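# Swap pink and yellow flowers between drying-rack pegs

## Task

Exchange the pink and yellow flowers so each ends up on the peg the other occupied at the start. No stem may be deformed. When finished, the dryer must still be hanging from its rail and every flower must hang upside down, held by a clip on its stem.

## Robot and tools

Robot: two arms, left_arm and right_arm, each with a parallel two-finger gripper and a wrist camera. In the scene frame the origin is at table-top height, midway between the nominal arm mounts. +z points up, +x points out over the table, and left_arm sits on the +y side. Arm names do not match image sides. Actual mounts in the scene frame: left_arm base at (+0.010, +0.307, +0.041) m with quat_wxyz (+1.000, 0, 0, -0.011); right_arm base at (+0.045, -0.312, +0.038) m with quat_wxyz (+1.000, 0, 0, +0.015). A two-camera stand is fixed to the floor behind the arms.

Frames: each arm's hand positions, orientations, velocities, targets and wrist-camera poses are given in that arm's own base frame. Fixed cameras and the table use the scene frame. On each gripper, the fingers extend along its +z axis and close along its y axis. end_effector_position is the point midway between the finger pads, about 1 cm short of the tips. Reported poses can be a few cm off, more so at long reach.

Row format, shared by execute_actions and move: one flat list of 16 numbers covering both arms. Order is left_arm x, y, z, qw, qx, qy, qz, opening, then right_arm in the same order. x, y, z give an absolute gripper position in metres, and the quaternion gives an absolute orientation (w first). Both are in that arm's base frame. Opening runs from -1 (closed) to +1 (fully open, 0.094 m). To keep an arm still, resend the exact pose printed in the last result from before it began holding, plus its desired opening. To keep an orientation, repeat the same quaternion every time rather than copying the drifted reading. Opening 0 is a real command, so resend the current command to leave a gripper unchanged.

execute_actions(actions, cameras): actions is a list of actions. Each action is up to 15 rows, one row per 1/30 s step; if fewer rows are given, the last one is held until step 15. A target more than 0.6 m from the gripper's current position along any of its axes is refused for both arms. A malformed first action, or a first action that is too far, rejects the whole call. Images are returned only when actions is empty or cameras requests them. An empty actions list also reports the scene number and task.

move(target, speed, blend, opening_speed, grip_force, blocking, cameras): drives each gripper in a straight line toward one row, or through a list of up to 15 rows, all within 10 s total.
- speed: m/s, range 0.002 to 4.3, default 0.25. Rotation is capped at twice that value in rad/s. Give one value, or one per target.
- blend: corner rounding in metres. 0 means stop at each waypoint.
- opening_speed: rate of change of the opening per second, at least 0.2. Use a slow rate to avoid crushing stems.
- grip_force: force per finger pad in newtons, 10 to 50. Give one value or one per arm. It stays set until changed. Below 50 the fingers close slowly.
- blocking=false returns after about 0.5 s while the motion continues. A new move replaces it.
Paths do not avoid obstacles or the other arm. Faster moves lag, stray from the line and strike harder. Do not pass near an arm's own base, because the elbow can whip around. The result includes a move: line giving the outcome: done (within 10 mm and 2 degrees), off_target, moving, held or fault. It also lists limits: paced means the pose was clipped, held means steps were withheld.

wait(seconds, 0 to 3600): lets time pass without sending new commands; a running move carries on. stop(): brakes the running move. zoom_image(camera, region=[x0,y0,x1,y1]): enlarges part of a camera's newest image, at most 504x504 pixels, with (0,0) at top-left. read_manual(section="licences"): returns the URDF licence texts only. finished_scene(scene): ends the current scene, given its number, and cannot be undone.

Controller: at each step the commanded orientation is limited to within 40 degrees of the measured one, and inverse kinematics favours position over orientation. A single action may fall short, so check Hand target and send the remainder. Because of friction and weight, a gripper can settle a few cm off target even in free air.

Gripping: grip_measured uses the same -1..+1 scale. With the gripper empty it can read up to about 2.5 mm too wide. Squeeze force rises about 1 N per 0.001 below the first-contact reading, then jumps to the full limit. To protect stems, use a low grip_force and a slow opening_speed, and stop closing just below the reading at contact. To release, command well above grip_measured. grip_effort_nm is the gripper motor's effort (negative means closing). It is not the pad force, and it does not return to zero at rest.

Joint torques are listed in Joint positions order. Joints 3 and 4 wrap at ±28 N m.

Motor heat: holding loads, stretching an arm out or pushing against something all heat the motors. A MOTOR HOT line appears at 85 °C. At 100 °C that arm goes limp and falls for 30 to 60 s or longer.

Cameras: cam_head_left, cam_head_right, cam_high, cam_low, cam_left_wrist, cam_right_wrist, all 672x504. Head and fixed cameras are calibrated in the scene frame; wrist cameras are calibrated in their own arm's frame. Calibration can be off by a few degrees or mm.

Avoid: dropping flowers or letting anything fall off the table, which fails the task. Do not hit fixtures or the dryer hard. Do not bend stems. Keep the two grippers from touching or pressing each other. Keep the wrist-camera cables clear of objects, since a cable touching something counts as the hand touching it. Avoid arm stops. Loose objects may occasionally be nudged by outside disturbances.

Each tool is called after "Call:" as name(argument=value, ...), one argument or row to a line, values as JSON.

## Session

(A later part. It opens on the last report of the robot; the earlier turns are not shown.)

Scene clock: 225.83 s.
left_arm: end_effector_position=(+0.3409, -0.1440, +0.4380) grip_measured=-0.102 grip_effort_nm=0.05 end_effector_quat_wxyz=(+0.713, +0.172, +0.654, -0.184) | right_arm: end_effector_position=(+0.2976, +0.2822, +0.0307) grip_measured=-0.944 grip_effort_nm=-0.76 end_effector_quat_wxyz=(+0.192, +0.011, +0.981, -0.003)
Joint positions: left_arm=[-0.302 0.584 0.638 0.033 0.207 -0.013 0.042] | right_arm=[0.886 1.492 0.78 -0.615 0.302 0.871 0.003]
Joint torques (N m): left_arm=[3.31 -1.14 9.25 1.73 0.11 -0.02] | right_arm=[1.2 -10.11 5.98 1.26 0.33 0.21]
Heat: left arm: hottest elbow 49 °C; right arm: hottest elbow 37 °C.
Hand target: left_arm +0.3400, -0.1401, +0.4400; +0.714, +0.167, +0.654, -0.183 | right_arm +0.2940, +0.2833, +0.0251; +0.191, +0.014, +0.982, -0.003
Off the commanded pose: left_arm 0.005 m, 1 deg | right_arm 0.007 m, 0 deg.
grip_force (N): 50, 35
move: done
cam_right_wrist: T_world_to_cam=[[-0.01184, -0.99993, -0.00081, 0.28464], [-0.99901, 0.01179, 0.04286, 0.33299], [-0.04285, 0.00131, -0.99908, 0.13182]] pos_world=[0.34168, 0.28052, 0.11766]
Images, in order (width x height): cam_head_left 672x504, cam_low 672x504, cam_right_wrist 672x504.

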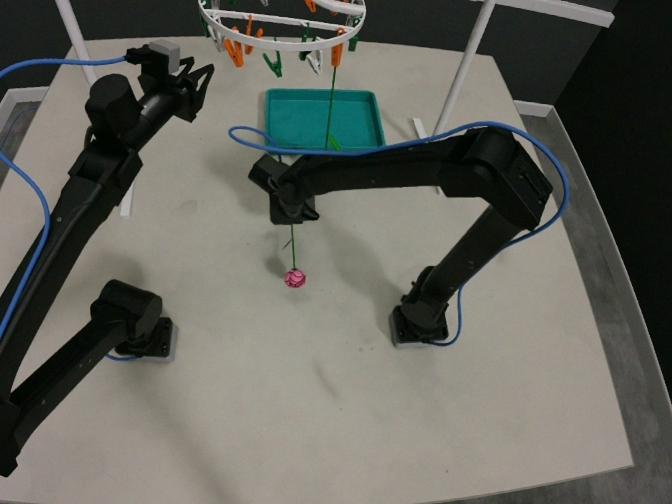

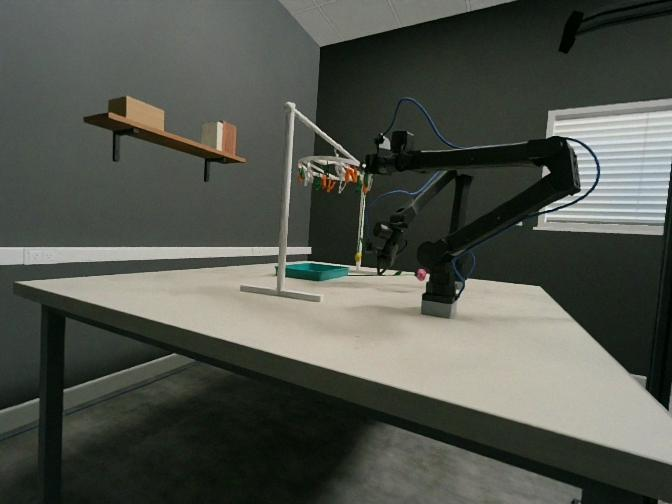

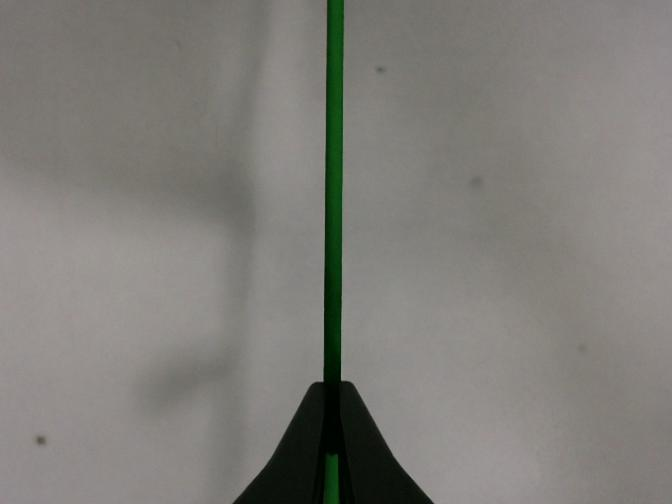

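Call:
move(
  target=[
    [0.34,-0.14,0.440,0.7143,0.1674,0.6545,-0.1827,-0.1,0.294,0.2834,-0.017,0.1908,0.0145,0.9815,-0.0028,-1],
  ],
  speed=[0.05],
  cameras=["cam_right_wrist","cam_low"],
)

Call:
zoom_image(
  camera="cam_low",
  region=[330, 220, 450, 300],
)

Scene clock: 232.27 s.
left_arm: end_effector_position=(+0.3409, -0.1440, +0.4380) grip_measured=-0.102 grip_effort_nm=0.05 end_effector_quat_wxyz=(+0.713, +0.172, +0.654, -0.184) | right_arm: end_effector_position=(+0.2991, +0.2839, -0.0093) grip_measured=-0.944 grip_effort_nm=-0.76 end_effector_quat_wxyz=(+0.194, +0.011, +0.981, +0.000)
Joint positions: left_arm=[-0.302 0.584 0.638 0.033 0.207 -0.013 0.042] | right_arm=[0.886 1.585 0.744 -0.479 0.302 0.871 0.003]
Joint torques (N m): left_arm=[3.25 -1.14 9.28 1.74 0.1 -0.01] | right_arm=[1.38 -10.7 5.05 1.32 0.32 0.21]
Heat: left arm: hottest elbow 49 °C; right arm: hottest elbow 37 °C.
Hand target: left_arm +0.3400, -0.1401, +0.4400; +0.714, +0.167, +0.654, -0.183 | right_arm +0.2940, +0.2833, -0.0168; +0.191, +0.014, +0.982, -0.003
Off the commanded pose: left_arm 0.005 m, 1 deg | right_arm 0.009 m, 1 deg.
grip_force (N): 50, 35
move: done
cam_right_wrist: T_world_to_cam=[[-0.01192, -0.99991, -0.00536, 0.2863], [-0.99918, 0.0117, 0.03871, 0.33619], [-0.03865, 0.00581, -0.99924, 0.0894]] pos_world=[0.34279, 0.28182, 0.07786]
Images, in order (width x height): cam_low 672x504, cam_right_wrist 672x504.

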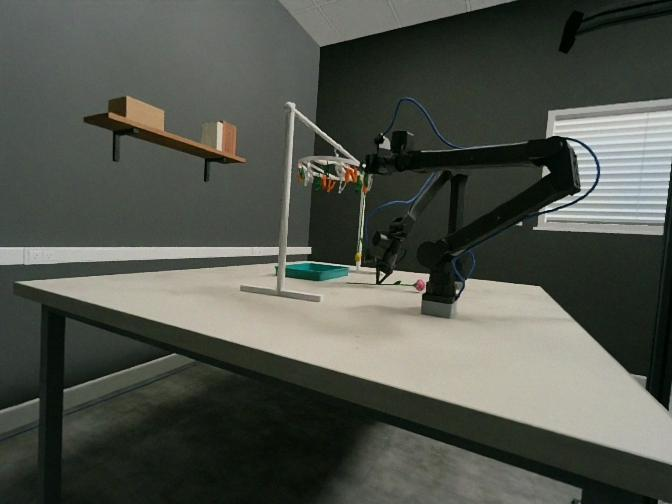

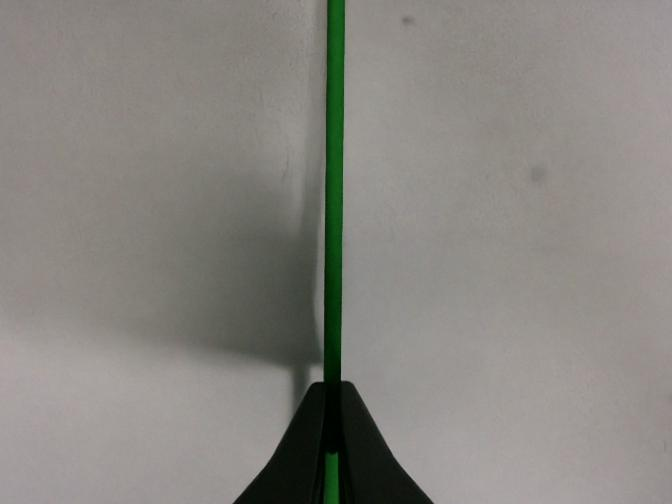

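Scaled by 4.200 from the camera's image (finer frame: 960x720).

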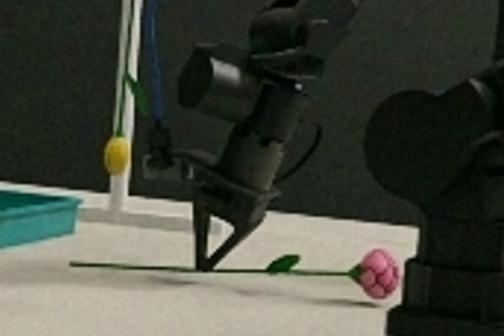

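Call:
move(
  target=[
    [0.34,-0.14,0.440,0.7143,0.1674,0.6545,-0.1827,-0.1,0.294,0.2834,-0.026,0.1908,0.0145,0.9815,-0.0028,-1],
  ],
  speed=[0.03],
  cameras=["cam_right_wrist","cam_low"],
)

Call:
zoom_image(
  camera="cam_low",
  region=[330, 220, 450, 300],
)

Scene clock: 234.77 s.
left_arm: end_effector_position=(+0.3409, -0.1440, +0.4380) grip_measured=-0.102 grip_effort_nm=0.05 end_effector_quat_wxyz=(+0.713, +0.172, +0.654, -0.184) | right_arm: end_effector_position=(+0.3001, +0.2848, -0.0168) grip_measured=-0.944 grip_effort_nm=-0.76 end_effector_quat_wxyz=(+0.195, +0.012, +0.981, +0.001)
Joint positions: left_arm=[-0.302 0.584 0.638 0.033 0.207 -0.013 0.042] | right_arm=[0.886 1.605 0.739 -0.45 0.303 0.872 0.003]
Joint torques (N m): left_arm=[3.31 -1.14 9.28 1.74 0.11 -0.01] | right_arm=[1.26 -10.58 4.81 1.31 0.28 0.21]
Heat: left arm: hottest elbow 49 °C; right arm: hottest elbow 36 °C.
Hand target: left_arm +0.3400, -0.1401, +0.4400; +0.714, +0.167, +0.654, -0.183 | right_arm +0.2939, +0.2831, -0.0258; +0.191, +0.015, +0.982, -0.003
Off the commanded pose: left_arm 0.005 m, 1 deg | right_arm 0.011 m, 1 deg.
grip_force (N): 50, 35
move: off_target (right_arm)
cam_right_wrist: T_world_to_cam=[[-0.01251, -0.99989, -0.00838, 0.28738], [-0.99931, 0.01221, 0.03504, 0.33733], [-0.03494, 0.00881, -0.99935, 0.08002]] pos_world=[0.34349, 0.28252, 0.07055]
Images, in order (width x height): cam_low 672x504, cam_right_wrist 672x504.

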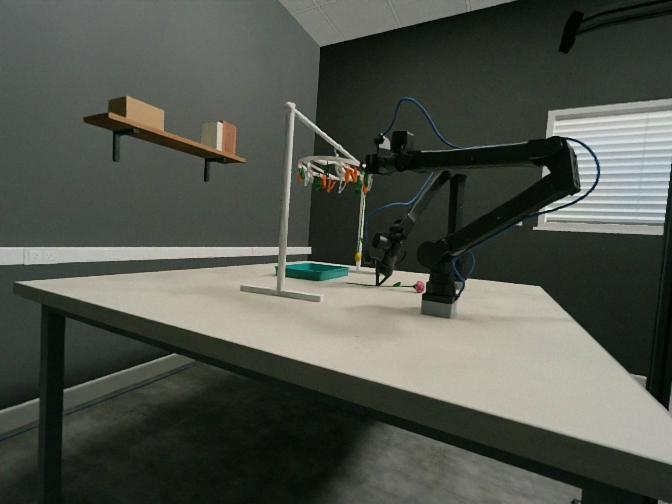

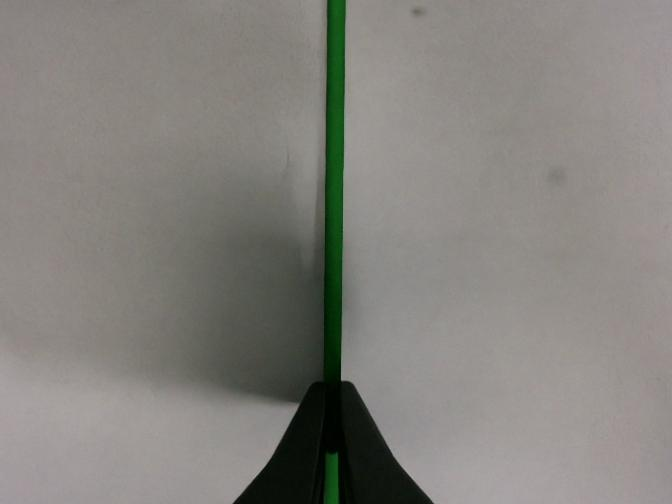

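Scaled by 4.200 from the camera's image (finer frame: 960x720).

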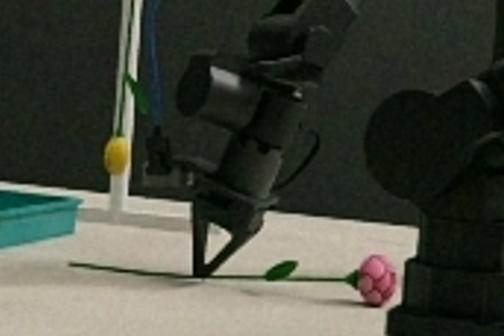

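Call:
move(
  target=[
    [0.34,-0.14,0.440,0.7143,0.1674,0.6545,-0.1827,-0.1,0.294,0.2834,-0.028,0.1908,0.0145,0.9815,-0.0028,-1],
    [0.34,-0.14,0.440,0.7143,0.1674,0.6545,-0.1827,-0.1,0.294,0.2834,-0.028,0.1908,0.0145,0.9815,-0.0028,-0.5],
    [0.30,-0.14,0.440,0.7143,0.1674,0.6545,-0.1827,-0.1,0.27,0.27,0.06,0.1908,0.0145,0.9815,-0.0028,-0.5],
    [0.28,-0.14,0.35,0.7143,0.1674,0.6545,-0.1827,-0.1,0.23,0.15,0.25,0.45,0,0.85,0,0],
  ],
  speed=[0.03,0.1,0.1,0.2],
  opening_speed=0.5,
  cameras=["cam_head_left","cam_low"],
)

Call:
move(
  target=[
    [0.30,-0.24,0.28,0.8138,0.171,0.4698,-0.2962,0.1,0.2996,0.1442,0.465,0.6857,-0.1728,0.6857,0.1728,0],
  ],
  cameras=["all"],
)

Scene clock: 247.90 s.
left_arm: end_effector_position=(+0.2837, -0.1386, +0.3382) grip_measured=-0.102 grip_effort_nm=0.05 end_effector_quat_wxyz=(+0.701, +0.166, +0.669, -0.180) | right_arm: end_effector_position=(+0.2330, +0.1503, +0.2551) grip_measured=-0.002 grip_effort_nm=0.07 end_effector_quat_wxyz=(+0.471, +0.014, +0.882, +0.007)
Joint positions: left_arm=[-0.403 0.334 0.353 0.029 0.09 -0.013 0.042] | right_arm=[1.042 0.601 0.628 -0.952 0.8 0.792 0.047]
Joint torques (N m): left_arm=[1.79 0.56 9.46 3.07 -0.1 0.11] | right_arm=[1.44 1.32 8.31 1.01 0.51 -0.12]
Heat: left arm: hottest elbow 49 °C; right arm: hottest elbow 36 °C.
Hand target: left_arm +0.2799, -0.1399, +0.3498; +0.714, +0.167, +0.655, -0.183 | right_arm +0.2301, +0.1499, +0.2500; +0.468, +0.000, +0.884, +0.000
Off the commanded pose: left_arm 0.012 m, 2 deg | right_arm 0.006 m, 2 deg.
grip_force (N): 50, 35
move: off_target (left_arm); target 2's new opening was sent with right_arm's hand 0.013 m and 1 deg from that target

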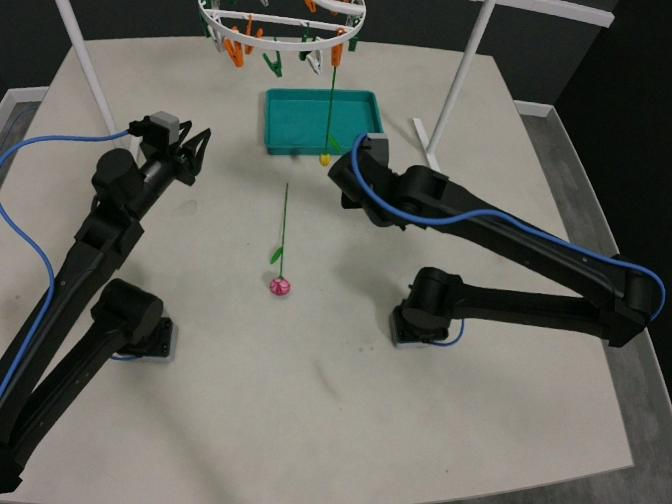

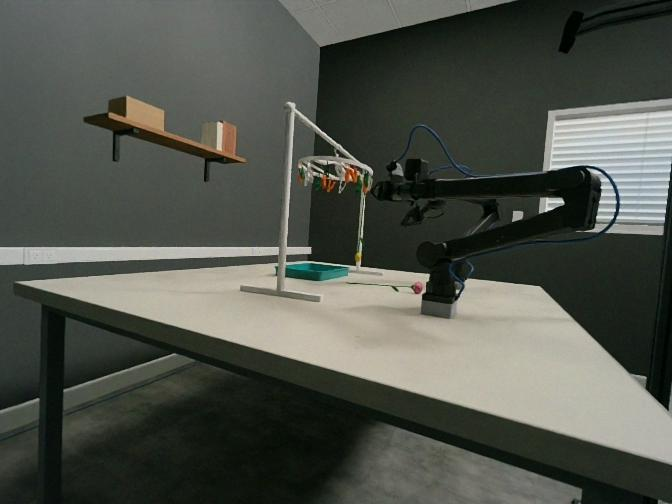

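Scene clock: 250.20 s.
left_arm: end_effector_position=(+0.2983, -0.2337, +0.2636) grip_measured=+0.098 grip_effort_nm=0.05 end_effector_quat_wxyz=(+0.784, +0.186, +0.522, -0.280) | right_arm: end_effector_position=(+0.2993, +0.1474, +0.4225) grip_measured=-0.001 grip_effort_nm=0.08 end_effector_quat_wxyz=(+0.657, -0.174, +0.712, +0.175)
Joint positions: left_arm=[-0.647 1.306 0.172 1.531 0.035 -0.016 0.052] | right_arm=[0.414 0.462 0.676 -0.288 -0.086 0.014 0.047]
Joint torques (N m): left_arm=[1.85 -3.31 6.46 3.25 0.07 0.02] | right_arm=[-0.44 2.96 14 2.74 -0.12 -0.09]
Heat: left arm: hottest elbow 49 °C; right arm: hottest elbow 36 °C.
Hand target: left_arm +0.2995, -0.2395, +0.2804; +0.797, +0.181, +0.498, -0.290 | right_arm +0.2971, +0.1433, +0.4636; +0.686, -0.173, +0.686, +0.172
Off the commanded pose: left_arm 0.018 m, 7 deg | right_arm 0.043 m, 4 deg.
joint sent to its limit (left arm) — joint 4 (wrist pitch), upper limit. The joint targets are off in orientation, not in position.
grip_force (N): 50, 35
move: off_target (left_arm, right_arm)
cam_left_wrist: T_world_to_cam=[[-0.62513, -0.78047, -0.00943, 0.00649], [-0.02305, 0.03053, -0.99927, 0.31526], [0.78018, -0.62445, -0.03707, -0.27648]] pos_world=[0.22703, -0.17721, 0.30484]
cam_right_wrist: T_world_to_cam=[[0.48411, -0.87493, -0.01153, -0.01222], [-0.4265, -0.22444, -0.8762, 0.57129], [0.76403, 0.42909, -0.48181, 0.00051]] pos_world=[0.24919, 0.11731, 0.50067]

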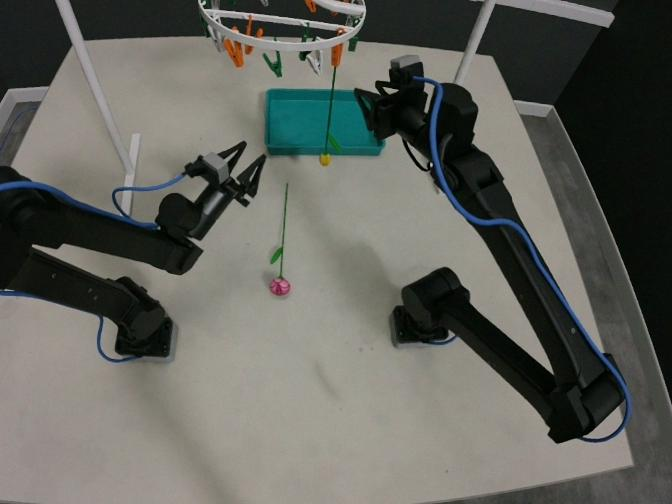

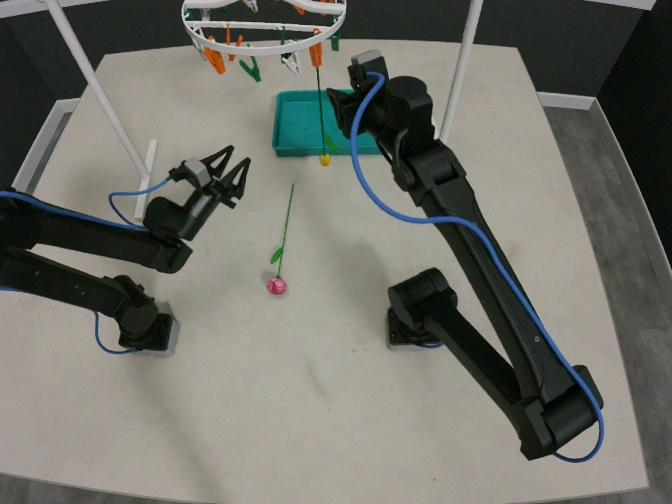

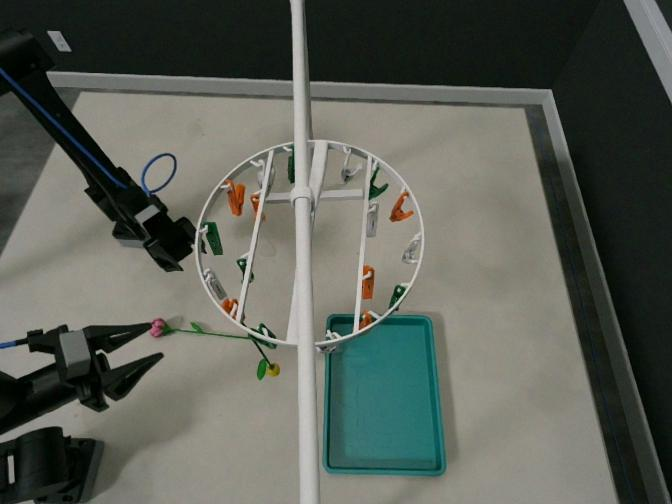

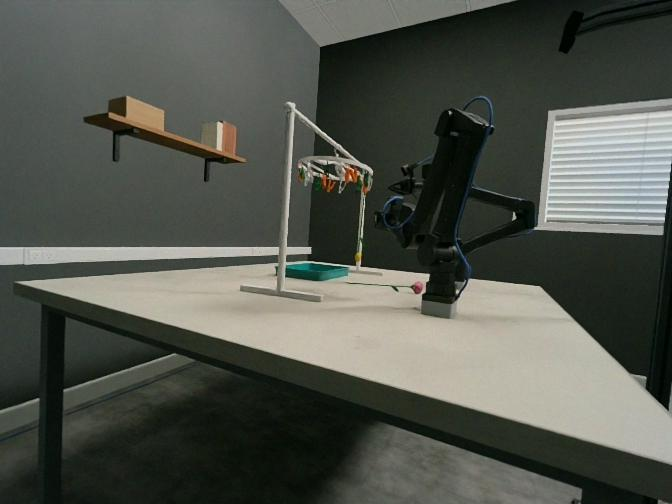

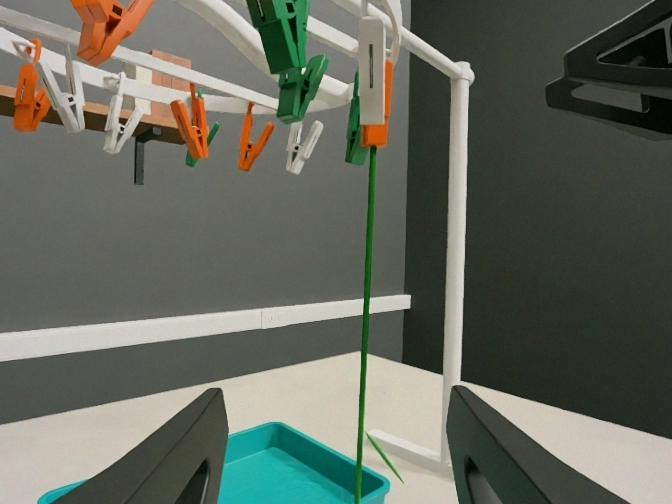

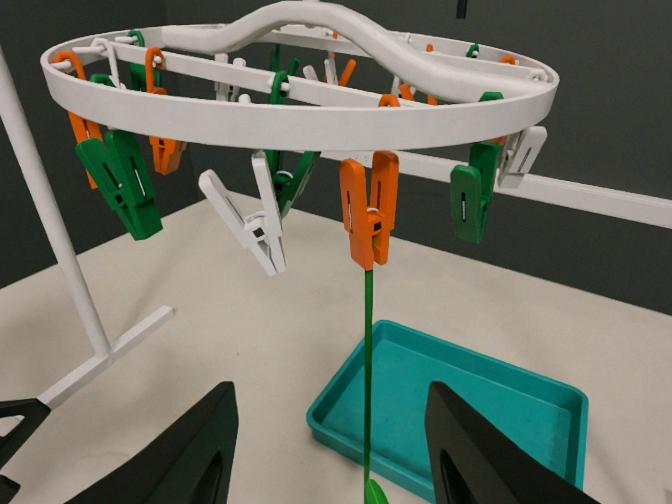

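Call:
move(
  target=[
    [0.41,-0.353,0.277,0.8138,0.171,0.4698,-0.2962,0.1,0.2996,0.1442,0.465,0.6857,-0.1728,0.6857,0.1728,0],
  ],
  speed=0.2,
  cameras=["cam_left_wrist"],
)

Scene clock: 262.27 s.
left_arm: end_effector_position=(+0.4072, -0.3448, +0.2627) grip_measured=+0.098 grip_effort_nm=0.05 end_effector_quat_wxyz=(+0.791, +0.179, +0.507, -0.292) | right_arm: end_effector_position=(+0.2993, +0.1474, +0.4225) grip_measured=-0.001 grip_effort_nm=0.08 end_effector_quat_wxyz=(+0.657, -0.175, +0.712, +0.175)
Joint positions: left_arm=[-0.705 1.691 0.593 1.533 -0.011 -0.009 0.052] | right_arm=[0.414 0.462 0.676 -0.288 -0.087 0.014 0.047]
Joint torques (N m): left_arm=[1.85 -8.47 7.19 3.11 -0.11 0.23] | right_arm=[-0.26 3.02 13.96 2.76 -0.11 -0.1]
Heat: left arm: hottest elbow 47 °C; right arm: hottest elbow 37 °C.
Hand target: left_arm +0.4094, -0.3526, +0.2771; +0.806, +0.176, +0.484, -0.294 | right_arm +0.2971, +0.1434, +0.4636; +0.686, -0.173, +0.686, +0.173
Off the commanded pose: left_arm 0.017 m, 5 deg | right_arm 0.043 m, 4 deg.
joint sent to its limit (left arm) — joint 4 (wrist pitch), upper limit. The joint targets still meet the commanded pose.
grip_force (N): 50, 35
move: off_target (left_arm, right_arm)
cam_left_wrist: T_world_to_cam=[[-0.63531, -0.77225, 0.0023, -0.00833], [-0.0008, -0.00232, -1, 0.30009], [0.77225, -0.63531, 0.00085, -0.44131]] pos_world=[0.33575, -0.28611, 0.30049]

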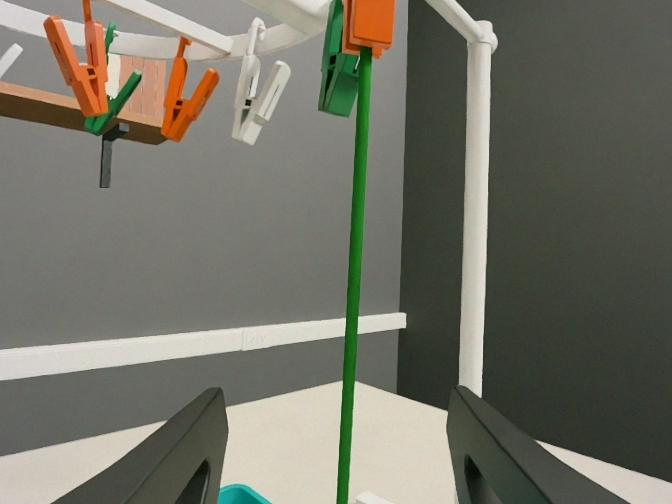

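Call:
move(
  target=[
    [0.4655,-0.402,0.279,0.8138,0.171,0.4698,-0.2962,0.1,0.2996,0.1442,0.465,0.6857,-0.1728,0.6857,0.1728,0],
    [0.4655,-0.402,0.279,0.8138,0.171,0.4698,-0.2962,-0.4,0.2996,0.1442,0.465,0.6857,-0.1728,0.6857,0.1728,0],
  ],
  speed=0.08,
  cameras=["cam_left_wrist"],
)

Scene clock: 268.90 s.
left_arm: end_effector_position=(+0.4602, -0.3907, +0.2727) grip_measured=-0.398 grip_effort_nm=-0.12 end_effector_quat_wxyz=(+0.808, +0.170, +0.479, -0.298) | right_arm: end_effector_position=(+0.2993, +0.1474, +0.4225) grip_measured=-0.001 grip_effort_nm=0.08 end_effector_quat_wxyz=(+0.657, -0.175, +0.712, +0.175)
Joint positions: left_arm=[-0.707 1.834 0.815 1.523 -0.012 -0.006 0.028] | right_arm=[0.414 0.462 0.676 -0.288 -0.087 0.014 0.047]
Joint torques (N m): left_arm=[1.9 -10.93 7.82 1.55 -0.09 0.23] | right_arm=[-0.21 3.02 13.97 2.74 -0.1 -0.11]
Heat: left arm: hottest elbow 47 °C; right arm: hottest elbow 38 °C.
Hand target: left_arm +0.4649, -0.4016, +0.2789; +0.814, +0.171, +0.470, -0.296 | right_arm +0.2971, +0.1434, +0.4636; +0.686, -0.173, +0.686, +0.173
Off the commanded pose: left_arm 0.014 m, 1 deg | right_arm 0.043 m, 4 deg.
grip_force (N): 50, 35
move: off_target (left_arm, right_arm); target 2's new opening was sent with left_arm's hand 0.014 m and 1 deg from that target
cam_left_wrist: T_world_to_cam=[[-0.63501, -0.7725, 0.00184, -0.01016], [0.05252, -0.04554, -0.99758, 0.26796], [0.77072, -0.63337, 0.06949, -0.52875]] pos_world=[0.387, -0.33055, 0.30407]

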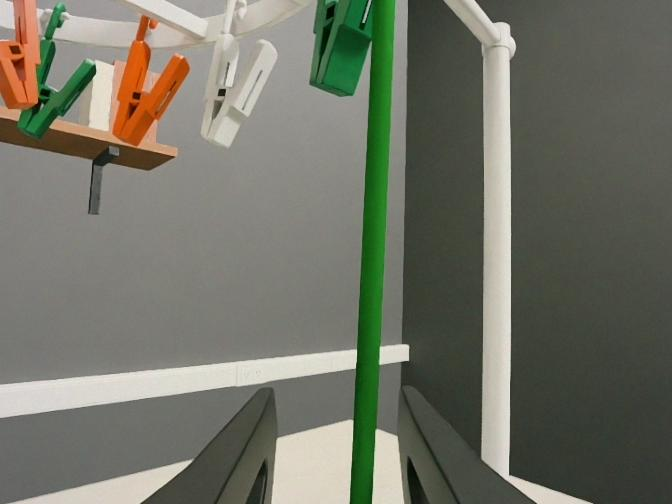

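Call:
move(
  target=[
    [0.461,-0.408,0.279,0.8138,0.171,0.4698,-0.2962,-0.4,0.376,0.1685,0.464,0.715,-0.1651,0.6551,0.1802,-0.2],
    [0.461,-0.408,0.279,0.8138,0.171,0.4698,-0.2962,-1,0.376,0.1685,0.464,0.715,-0.1651,0.6551,0.1802,-0.2],
  ],
  speed=0.1,
  grip_force=[35,50],
  cameras=["cam_left_wrist","cam_right_wrist"],
)

Scene clock: 276.87 s.
left_arm: end_effector_position=(+0.4557, -0.3962, +0.2720) grip_measured=-0.940 grip_effort_nm=-0.74 end_effector_quat_wxyz=(+0.808, +0.170, +0.480, -0.297) | right_arm: end_effector_position=(+0.3710, +0.1703, +0.4197) grip_measured=-0.199 grip_effort_nm=-0.08 end_effector_quat_wxyz=(+0.688, -0.170, +0.682, +0.180)
Joint positions: left_arm=[-0.722 1.836 0.815 1.523 -0.026 0.003 0.003] | right_arm=[0.381 0.71 0.679 0.043 -0.119 0.014 0.038]
Joint torques (N m): left_arm=[1.61 -10.87 7.94 1.52 -0.1 0.22] | right_arm=[-0.15 -0.56 14.37 2.73 -0.1 0]
Heat: left arm: hottest elbow 47 °C; right arm: hottest elbow 40 °C.
Hand target: left_arm +0.4604, -0.4074, +0.2790; +0.814, +0.171, +0.470, -0.296 | right_arm +0.3730, +0.1673, +0.4629; +0.715, -0.165, +0.655, +0.180
Off the commanded pose: left_arm 0.015 m, 1 deg | right_arm 0.045 m, 4 deg.
grip_force (N): 35, 50
move: off_target (left_arm, right_arm); target 2's new opening was sent with left_arm's hand 0.015 m and 1 deg from that target
cam_left_wrist: T_world_to_cam=[[-0.6342, -0.77317, 0.00009, -0.01741], [0.05267, -0.04331, -0.99767, 0.26806], [0.77138, -0.63272, 0.06819, -0.52835]] pos_world=[0.3824, -0.33615, 0.30347]
cam_right_wrist: T_world_to_cam=[[0.48432, -0.87489, -0.00326, -0.03042], [-0.35577, -0.19353, -0.91432, 0.58901], [0.79929, 0.44398, -0.40499, -0.11335]] pos_world=[0.31489, 0.13771, 0.49254]

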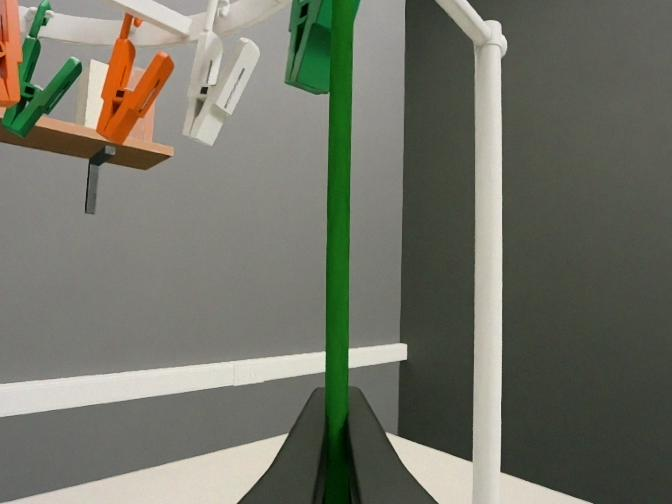

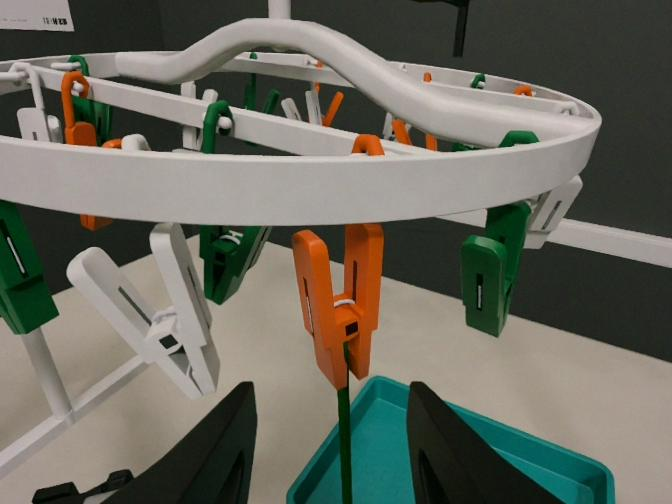

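Call:
move(
  target=[
    [0.461,-0.408,0.279,0.8138,0.171,0.4698,-0.2962,-1,0.434,0.2005,0.468,0.715,-0.1651,0.6551,0.1802,-0.2],
  ],
  speed=0.08,
  cameras=["cam_right_wrist"],
)

Scene clock: 280.60 s.
left_arm: end_effector_position=(+0.4554, -0.3965, +0.2720) grip_measured=-0.941 grip_effort_nm=-0.79 end_effector_quat_wxyz=(+0.808, +0.170, +0.480, -0.297) | right_arm: end_effector_position=(+0.4287, +0.1934, +0.4262) grip_measured=-0.199 grip_effort_nm=-0.08 end_effector_quat_wxyz=(+0.691, -0.164, +0.682, +0.175)
Joint positions: left_arm=[-0.723 1.836 0.815 1.523 -0.026 0.003 0.003] | right_arm=[0.389 0.913 0.784 0.144 -0.096 0.014 0.038]
Joint torques (N m): left_arm=[1.85 -10.93 7.92 1.52 -0.1 0.21] | right_arm=[1.32 -3.72 14.34 2.7 0.06 -0.02]
Heat: left arm: hottest elbow 47 °C; right arm: hottest elbow 41 °C.
Hand target: left_arm +0.4604, -0.4075, +0.2790; +0.814, +0.171, +0.470, -0.296 | right_arm +0.4309, +0.1989, +0.4671; +0.715, -0.165, +0.655, +0.180
Off the commanded pose: left_arm 0.015 m, 1 deg | right_arm 0.043 m, 4 deg.
grip_force (N): 35, 50
move: off_target (left_arm, right_arm)
cam_right_wrist: T_world_to_cam=[[0.47129, -0.88197, -0.00316, -0.03126], [-0.35547, -0.18667, -0.91586, 0.61911], [0.80717, 0.43276, -0.40149, -0.16982]] pos_world=[0.37188, 0.16149, 0.49874]

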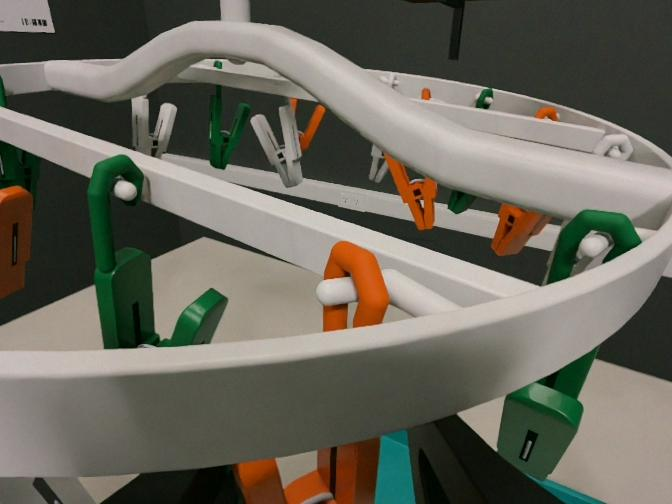

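Call:
move(
  target=[
    [0.461,-0.408,0.279,0.8138,0.171,0.4698,-0.2962,-1,0.421,0.1985,0.455,0.715,-0.1651,0.6551,0.1802,-0.2],
  ],
  speed=0.08,
  cameras=["cam_right_wrist","cam_head_left","cam_head_right"],
)

Call:
zoom_image(
  camera="cam_head_left",
  region=[230, 0, 410, 180],
)

Scene clock: 283.60 s.
left_arm: end_effector_position=(+0.4557, -0.3968, +0.2728) grip_measured=-0.941 grip_effort_nm=-0.79 end_effector_quat_wxyz=(+0.808, +0.170, +0.479, -0.297) | right_arm: end_effector_position=(+0.4239, +0.1949, +0.4363) grip_measured=-0.199 grip_effort_nm=-0.08 end_effector_quat_wxyz=(+0.701, -0.163, +0.671, +0.177)
Joint positions: left_arm=[-0.723 1.836 0.817 1.523 -0.026 0.003 0.003] | right_arm=[0.4 0.9 0.784 0.163 -0.085 0.014 0.038]
Joint torques (N m): left_arm=[1.9 -10.81 7.82 1.51 -0.1 0.21] | right_arm=[1.38 -4.89 10.91 2.7 0.05 -0.03]
Heat: left arm: hottest elbow 47 °C; right arm: hottest elbow 42 °C.
Hand target: left_arm +0.4604, -0.4076, +0.2790; +0.814, +0.171, +0.470, -0.296 | right_arm +0.4206, +0.1982, +0.4547; +0.715, -0.165, +0.655, +0.180
Off the commanded pose: left_arm 0.014 m, 1 deg | right_arm 0.019 m, 2 deg.
grip_force (N): 35, 50
move: off_target (left_arm, right_arm)
cam_right_wrist: T_world_to_cam=[[0.47141, -0.88192, -0.00055, -0.02873], [-0.32929, -0.17543, -0.92779, 0.6189], [0.81814, 0.43755, -0.3731, -0.18045]] pos_world=[0.36497, 0.16219, 0.50687]
Images, in order (width x height): cam_head_left 672x504, cam_head_right 672x504, cam_right_wrist 672x504.

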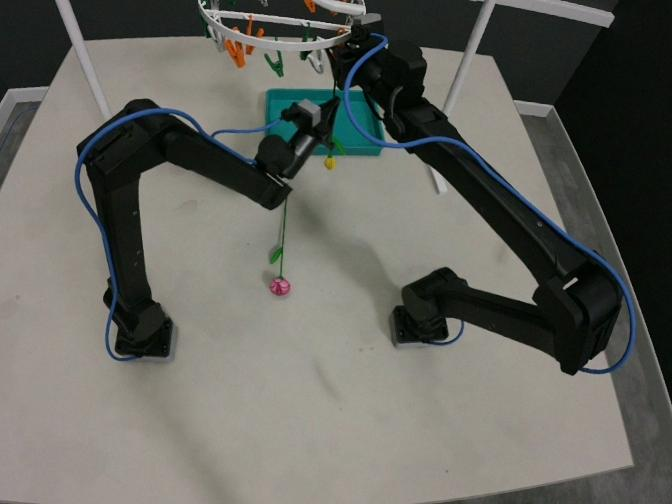

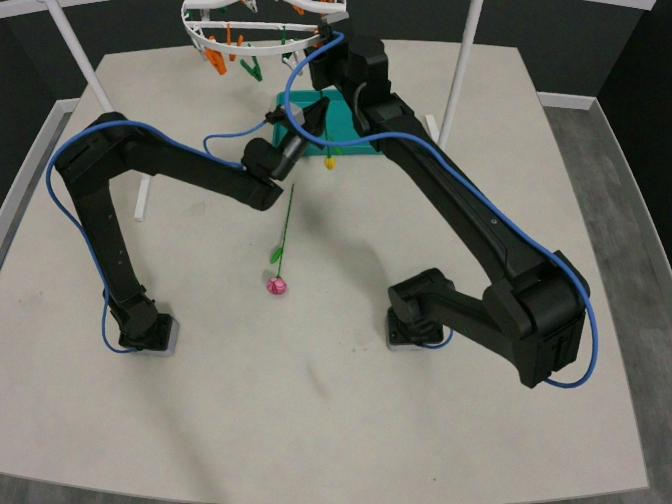

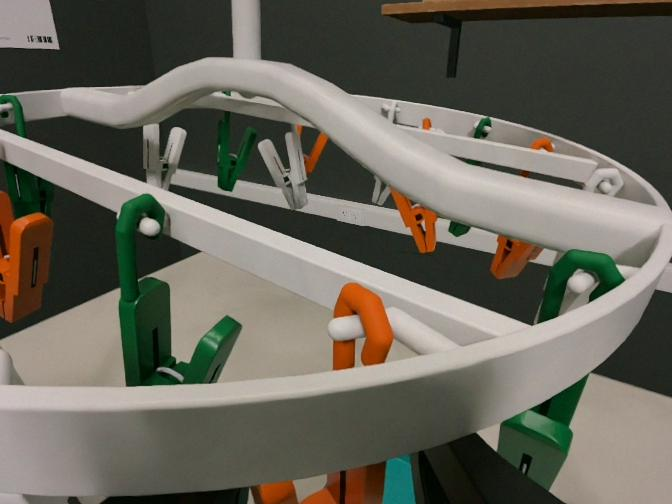

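Scaled by 2.800 from the camera's image (finer frame: 960x720).

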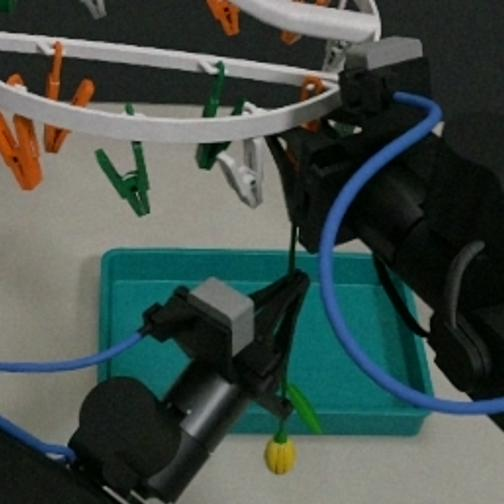

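Call:
move(
  target=[
    [0.461,-0.408,0.279,0.8138,0.171,0.4698,-0.2962,-1,0.402,0.1905,0.44,0.715,-0.1651,0.6551,0.1802,-0.2],
    [0.461,-0.408,0.279,0.8138,0.171,0.4698,-0.2962,-1,0.402,0.1905,0.426,0.715,-0.1651,0.6551,0.1802,-0.2],
  ],
  speed=0.08,
  cameras=["cam_right_wrist"],
)

Scene clock: 287.50 s.
left_arm: end_effector_position=(+0.4563, -0.3973, +0.2741) grip_measured=-0.941 grip_effort_nm=-0.79 end_effector_quat_wxyz=(+0.809, +0.170, +0.478, -0.297) | right_arm: end_effector_position=(+0.4037, +0.1867, +0.4304) grip_measured=-0.199 grip_effort_nm=-0.08 end_effector_quat_wxyz=(+0.714, -0.160, +0.657, +0.179)
Joint positions: left_arm=[-0.723 1.836 0.821 1.523 -0.026 0.003 0.003] | right_arm=[0.402 0.838 0.712 0.211 -0.083 0.014 0.038]
Joint torques (N m): left_arm=[1.9 -10.93 7.6 1.52 -0.1 0.21] | right_arm=[1.44 -2.78 8.64 2.67 0.06 -0.04]
Heat: left arm: hottest elbow 46 °C; right arm: hottest elbow 43 °C.
Hand target: left_arm +0.4605, -0.4076, +0.2791; +0.814, +0.171, +0.470, -0.296 | right_arm +0.4020, +0.1905, +0.4260; +0.715, -0.165, +0.655, +0.180
Off the commanded pose: left_arm 0.013 m, 1 deg | right_arm 0.006 m, 1 deg.
grip_force (N): 35, 50
move: off_target (left_arm)
cam_right_wrist: T_world_to_cam=[[0.47132, -0.88196, 0.00287, -0.02795], [-0.29579, -0.16114, -0.94156, 0.59499], [0.83088, 0.44293, -0.33682, -0.18439]] pos_world=[0.34237, 0.15289, 0.4982]

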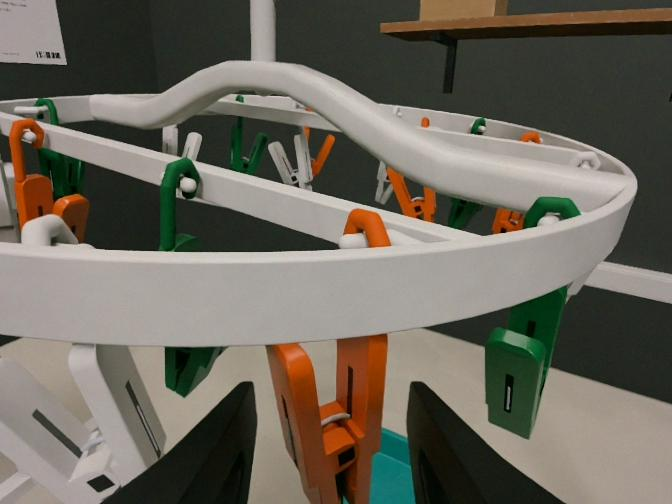

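Call:
move(
  target=[
    [0.461,-0.408,0.279,0.8138,0.171,0.4698,-0.2962,-1,0.412,0.198,0.429,0.715,-0.1651,0.6551,0.1802,-0.2],
    [0.461,-0.408,0.279,0.8138,0.171,0.4698,-0.2962,-1,0.412,0.198,0.429,0.715,-0.1651,0.6551,0.1802,-0.65],
  ],
  speed=0.06,
  opening_speed=0.4,
  cameras=["cam_right_wrist"],
)

Scene clock: 293.13 s.
left_arm: end_effector_position=(+0.4563, -0.3973, +0.2741) grip_measured=-0.941 grip_effort_nm=-0.79 end_effector_quat_wxyz=(+0.809, +0.170, +0.478, -0.297) | right_arm: end_effector_position=(+0.4120, +0.1932, +0.4183) grip_measured=-0.511 grip_effort_nm=-1.01 end_effector_quat_wxyz=(+0.707, -0.161, +0.666, +0.178)
Joint positions: left_arm=[-0.723 1.836 0.821 1.523 -0.026 0.003 0.003] | right_arm=[0.412 0.873 0.712 0.224 -0.072 0.014 0.023]
Joint torques (N m): left_arm=[1.85 -10.93 7.61 1.5 -0.1 0.22] | right_arm=[1.38 -3.02 10.48 2.77 0.02 -0.03]
Heat: left arm: hottest elbow 46 °C; right arm: hottest elbow 43 °C.
Hand target: left_arm +0.4605, -0.4076, +0.2791; +0.814, +0.171, +0.470, -0.296 | right_arm +0.4117, +0.1979, +0.4291; +0.715, -0.165, +0.655, +0.180
Off the commanded pose: left_arm 0.013 m, 1 deg | right_arm 0.012 m, 2 deg.
grip_force (N): 35, 50
move: off_target (left_arm, right_arm); target 2's new opening was sent with right_arm's hand 0.012 m and 2 deg from that target
cam_right_wrist: T_world_to_cam=[[0.47071, -0.88229, 0.00019, -0.02457], [-0.31594, -0.16876, -0.93365, 0.59366], [0.82378, 0.43942, -0.35818, -0.18566]] pos_world=[0.35207, 0.16009, 0.48778]

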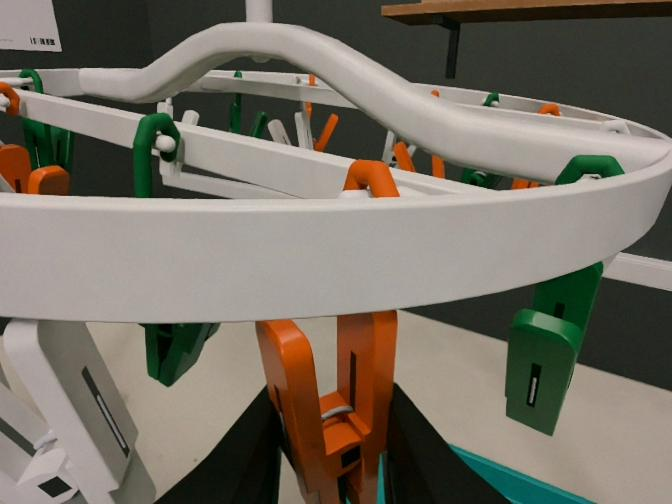

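Call:
move(
  target=[
    [0.461,-0.408,0.279,0.8138,0.171,0.4698,-0.2962,-1,0.412,0.198,0.429,0.715,-0.1651,0.6551,0.1802,-0.2],
    [0.461,-0.408,0.279,0.8138,0.171,0.4698,-0.2962,-1,0.412,0.198,0.45,0.715,-0.1651,0.6551,0.1802,-0.2],
  ],
  speed=0.06,
  cameras=["cam_right_wrist"],
)

Scene clock: 297.60 s.
left_arm: end_effector_position=(+0.4563, -0.3973, +0.2738) grip_measured=-0.941 grip_effort_nm=-0.79 end_effector_quat_wxyz=(+0.809, +0.170, +0.478, -0.297) | right_arm: end_effector_position=(+0.4120, +0.1932, +0.4100) grip_measured=-0.202 grip_effort_nm=0.08 end_effector_quat_wxyz=(+0.695, -0.163, +0.678, +0.176)
Joint positions: left_arm=[-0.723 1.836 0.821 1.523 -0.026 0.003 0.003] | right_arm=[0.412 0.872 0.712 0.188 -0.072 0.014 0.038]
Joint torques (N m): left_arm=[1.9 -10.99 7.62 1.51 -0.1 0.21] | right_arm=[1.2 -4.31 13.83 1.77 0 -0.03]
Heat: left arm: hottest elbow 46 °C; right arm: hottest elbow 44 °C.
Hand target: left_arm +0.4605, -0.4077, +0.2788; +0.814, +0.171, +0.470, -0.296 | right_arm +0.4099, +0.1969, +0.4493; +0.715, -0.165, +0.655, +0.180
Off the commanded pose: left_arm 0.013 m, 1 deg | right_arm 0.040 m, 4 deg.
grip_force (N): 35, 50
move: off_target (left_arm, right_arm)
cam_right_wrist: T_world_to_cam=[[0.47071, -0.88228, -0.00253, -0.0235], [-0.34544, -0.18166, -0.92069, 0.59517], [0.81185, 0.43425, -0.39028, -0.16951]] pos_world=[0.35428, 0.16099, 0.48175]

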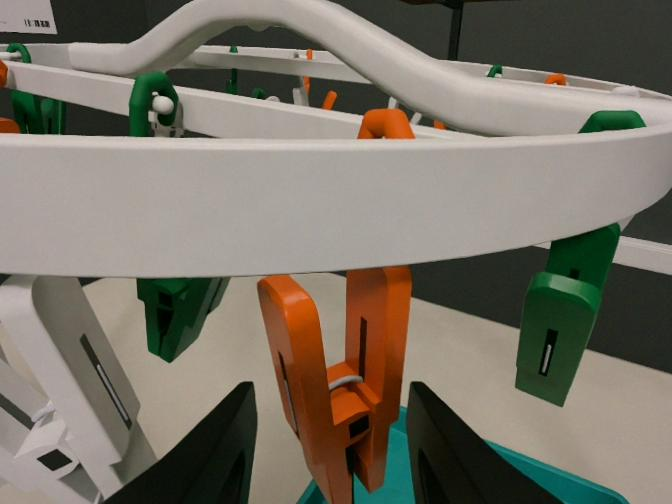

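Call:
move(
  target=[
    [0.461,-0.408,0.279,0.8138,0.171,0.4698,-0.2962,-1,0.415,0.2,0.474,0.715,-0.1651,0.6551,0.1802,-0.2],
  ],
  speed=0.06,
  cameras=["cam_right_wrist"],
)

Scene clock: 301.93 s.
left_arm: end_effector_position=(+0.4563, -0.3973, +0.2738) grip_measured=-0.941 grip_effort_nm=-0.79 end_effector_quat_wxyz=(+0.809, +0.170, +0.478, -0.297) | right_arm: end_effector_position=(+0.4132, +0.1942, +0.4364) grip_measured=-0.202 grip_effort_nm=0.08 end_effector_quat_wxyz=(+0.697, -0.163, +0.675, +0.176)
Joint positions: left_arm=[-0.723 1.836 0.821 1.523 -0.026 0.003 0.003] | right_arm=[0.413 0.867 0.774 0.128 -0.072 0.014 0.038]
Joint torques (N m): left_arm=[1.85 -10.99 7.61 1.51 -0.1 0.21] | right_arm=[1.38 -3.49 14.23 1.76 0.07 -0.04]
Heat: left arm: hottest elbow 46 °C; right arm: hottest elbow 46 °C.
Hand target: left_arm +0.4605, -0.4077, +0.2788; +0.814, +0.171, +0.470, -0.296 | right_arm +0.4129, +0.1989, +0.4730; +0.715, -0.165, +0.655, +0.180
Off the commanded pose: left_arm 0.013 m, 1 deg | right_arm 0.038 m, 3 deg.
grip_force (N): 35, 50
move: off_target (left_arm, right_arm)
cam_right_wrist: T_world_to_cam=[[0.47104, -0.88211, -0.00194, -0.02364], [-0.33893, -0.17895, -0.92364, 0.61817], [0.8144, 0.43573, -0.38327, -0.16506]] pos_world=[0.35507, 0.16169, 0.50766]

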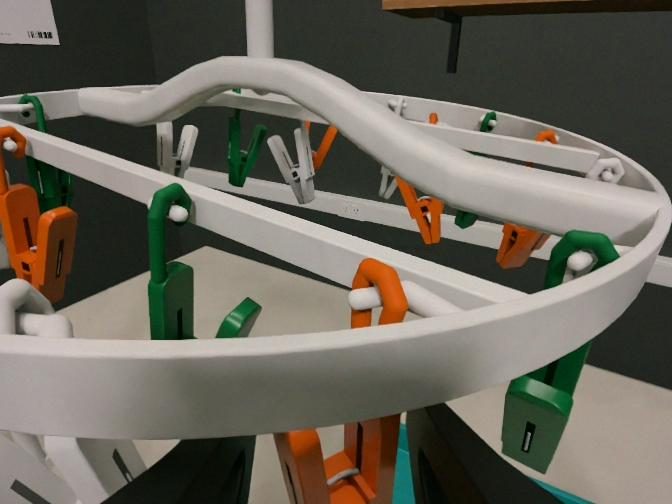

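Call:
move(
  target=[
    [0.461,-0.408,0.279,0.8138,0.171,0.4698,-0.2962,-1,0.415,0.2,0.462,0.715,-0.1651,0.6551,0.1802,-0.2],
    [0.461,-0.408,0.279,0.8138,0.171,0.4698,-0.2962,-1,0.415,0.2,0.462,0.715,-0.1651,0.6551,0.1802,-0.65],
  ],
  speed=0.06,
  opening_speed=0.5,
  cameras=["cam_right_wrist"],
)

Scene clock: 306.80 s.
left_arm: end_effector_position=(+0.4563, -0.3973, +0.2738) grip_measured=-0.941 grip_effort_nm=-0.79 end_effector_quat_wxyz=(+0.809, +0.170, +0.478, -0.297) | right_arm: end_effector_position=(+0.4130, +0.1943, +0.4394) grip_measured=-0.562 grip_effort_nm=-0.95 end_effector_quat_wxyz=(+0.702, -0.162, +0.671, +0.177)
Joint positions: left_arm=[-0.723 1.836 0.821 1.523 -0.026 0.003 0.003] | right_arm=[0.414 0.867 0.774 0.14 -0.07 0.014 0.021]
Joint torques (N m): left_arm=[1.85 -10.93 7.6 1.51 -0.1 0.21] | right_arm=[1.2 -2.67 12.27 2.54 0.03 -0.04]
Heat: left arm: hottest elbow 46 °C; right arm: hottest elbow 47 °C.
Hand target: left_arm +0.4605, -0.4077, +0.2788; +0.814, +0.171, +0.470, -0.296 | right_arm +0.4141, +0.1996, +0.4615; +0.715, -0.165, +0.655, +0.180
Off the commanded pose: left_arm 0.013 m, 1 deg | right_arm 0.023 m, 2 deg.
grip_force (N): 35, 50
move: off_target (left_arm, right_arm); target 2's new opening was sent with right_arm's hand 0.024 m and 3 deg from that target
cam_right_wrist: T_world_to_cam=[[0.47071, -0.88229, -0.00116, -0.02359], [-0.32869, -0.17413, -0.92825, 0.61778], [0.81878, 0.43732, -0.37196, -0.17088]] pos_world=[0.35407, 0.16149, 0.50987]

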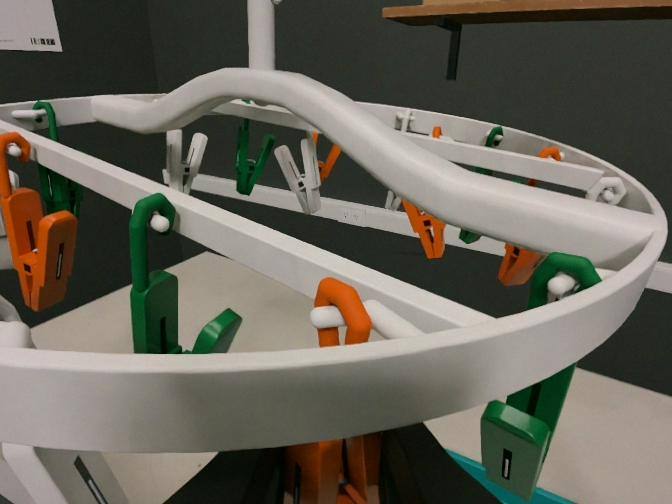

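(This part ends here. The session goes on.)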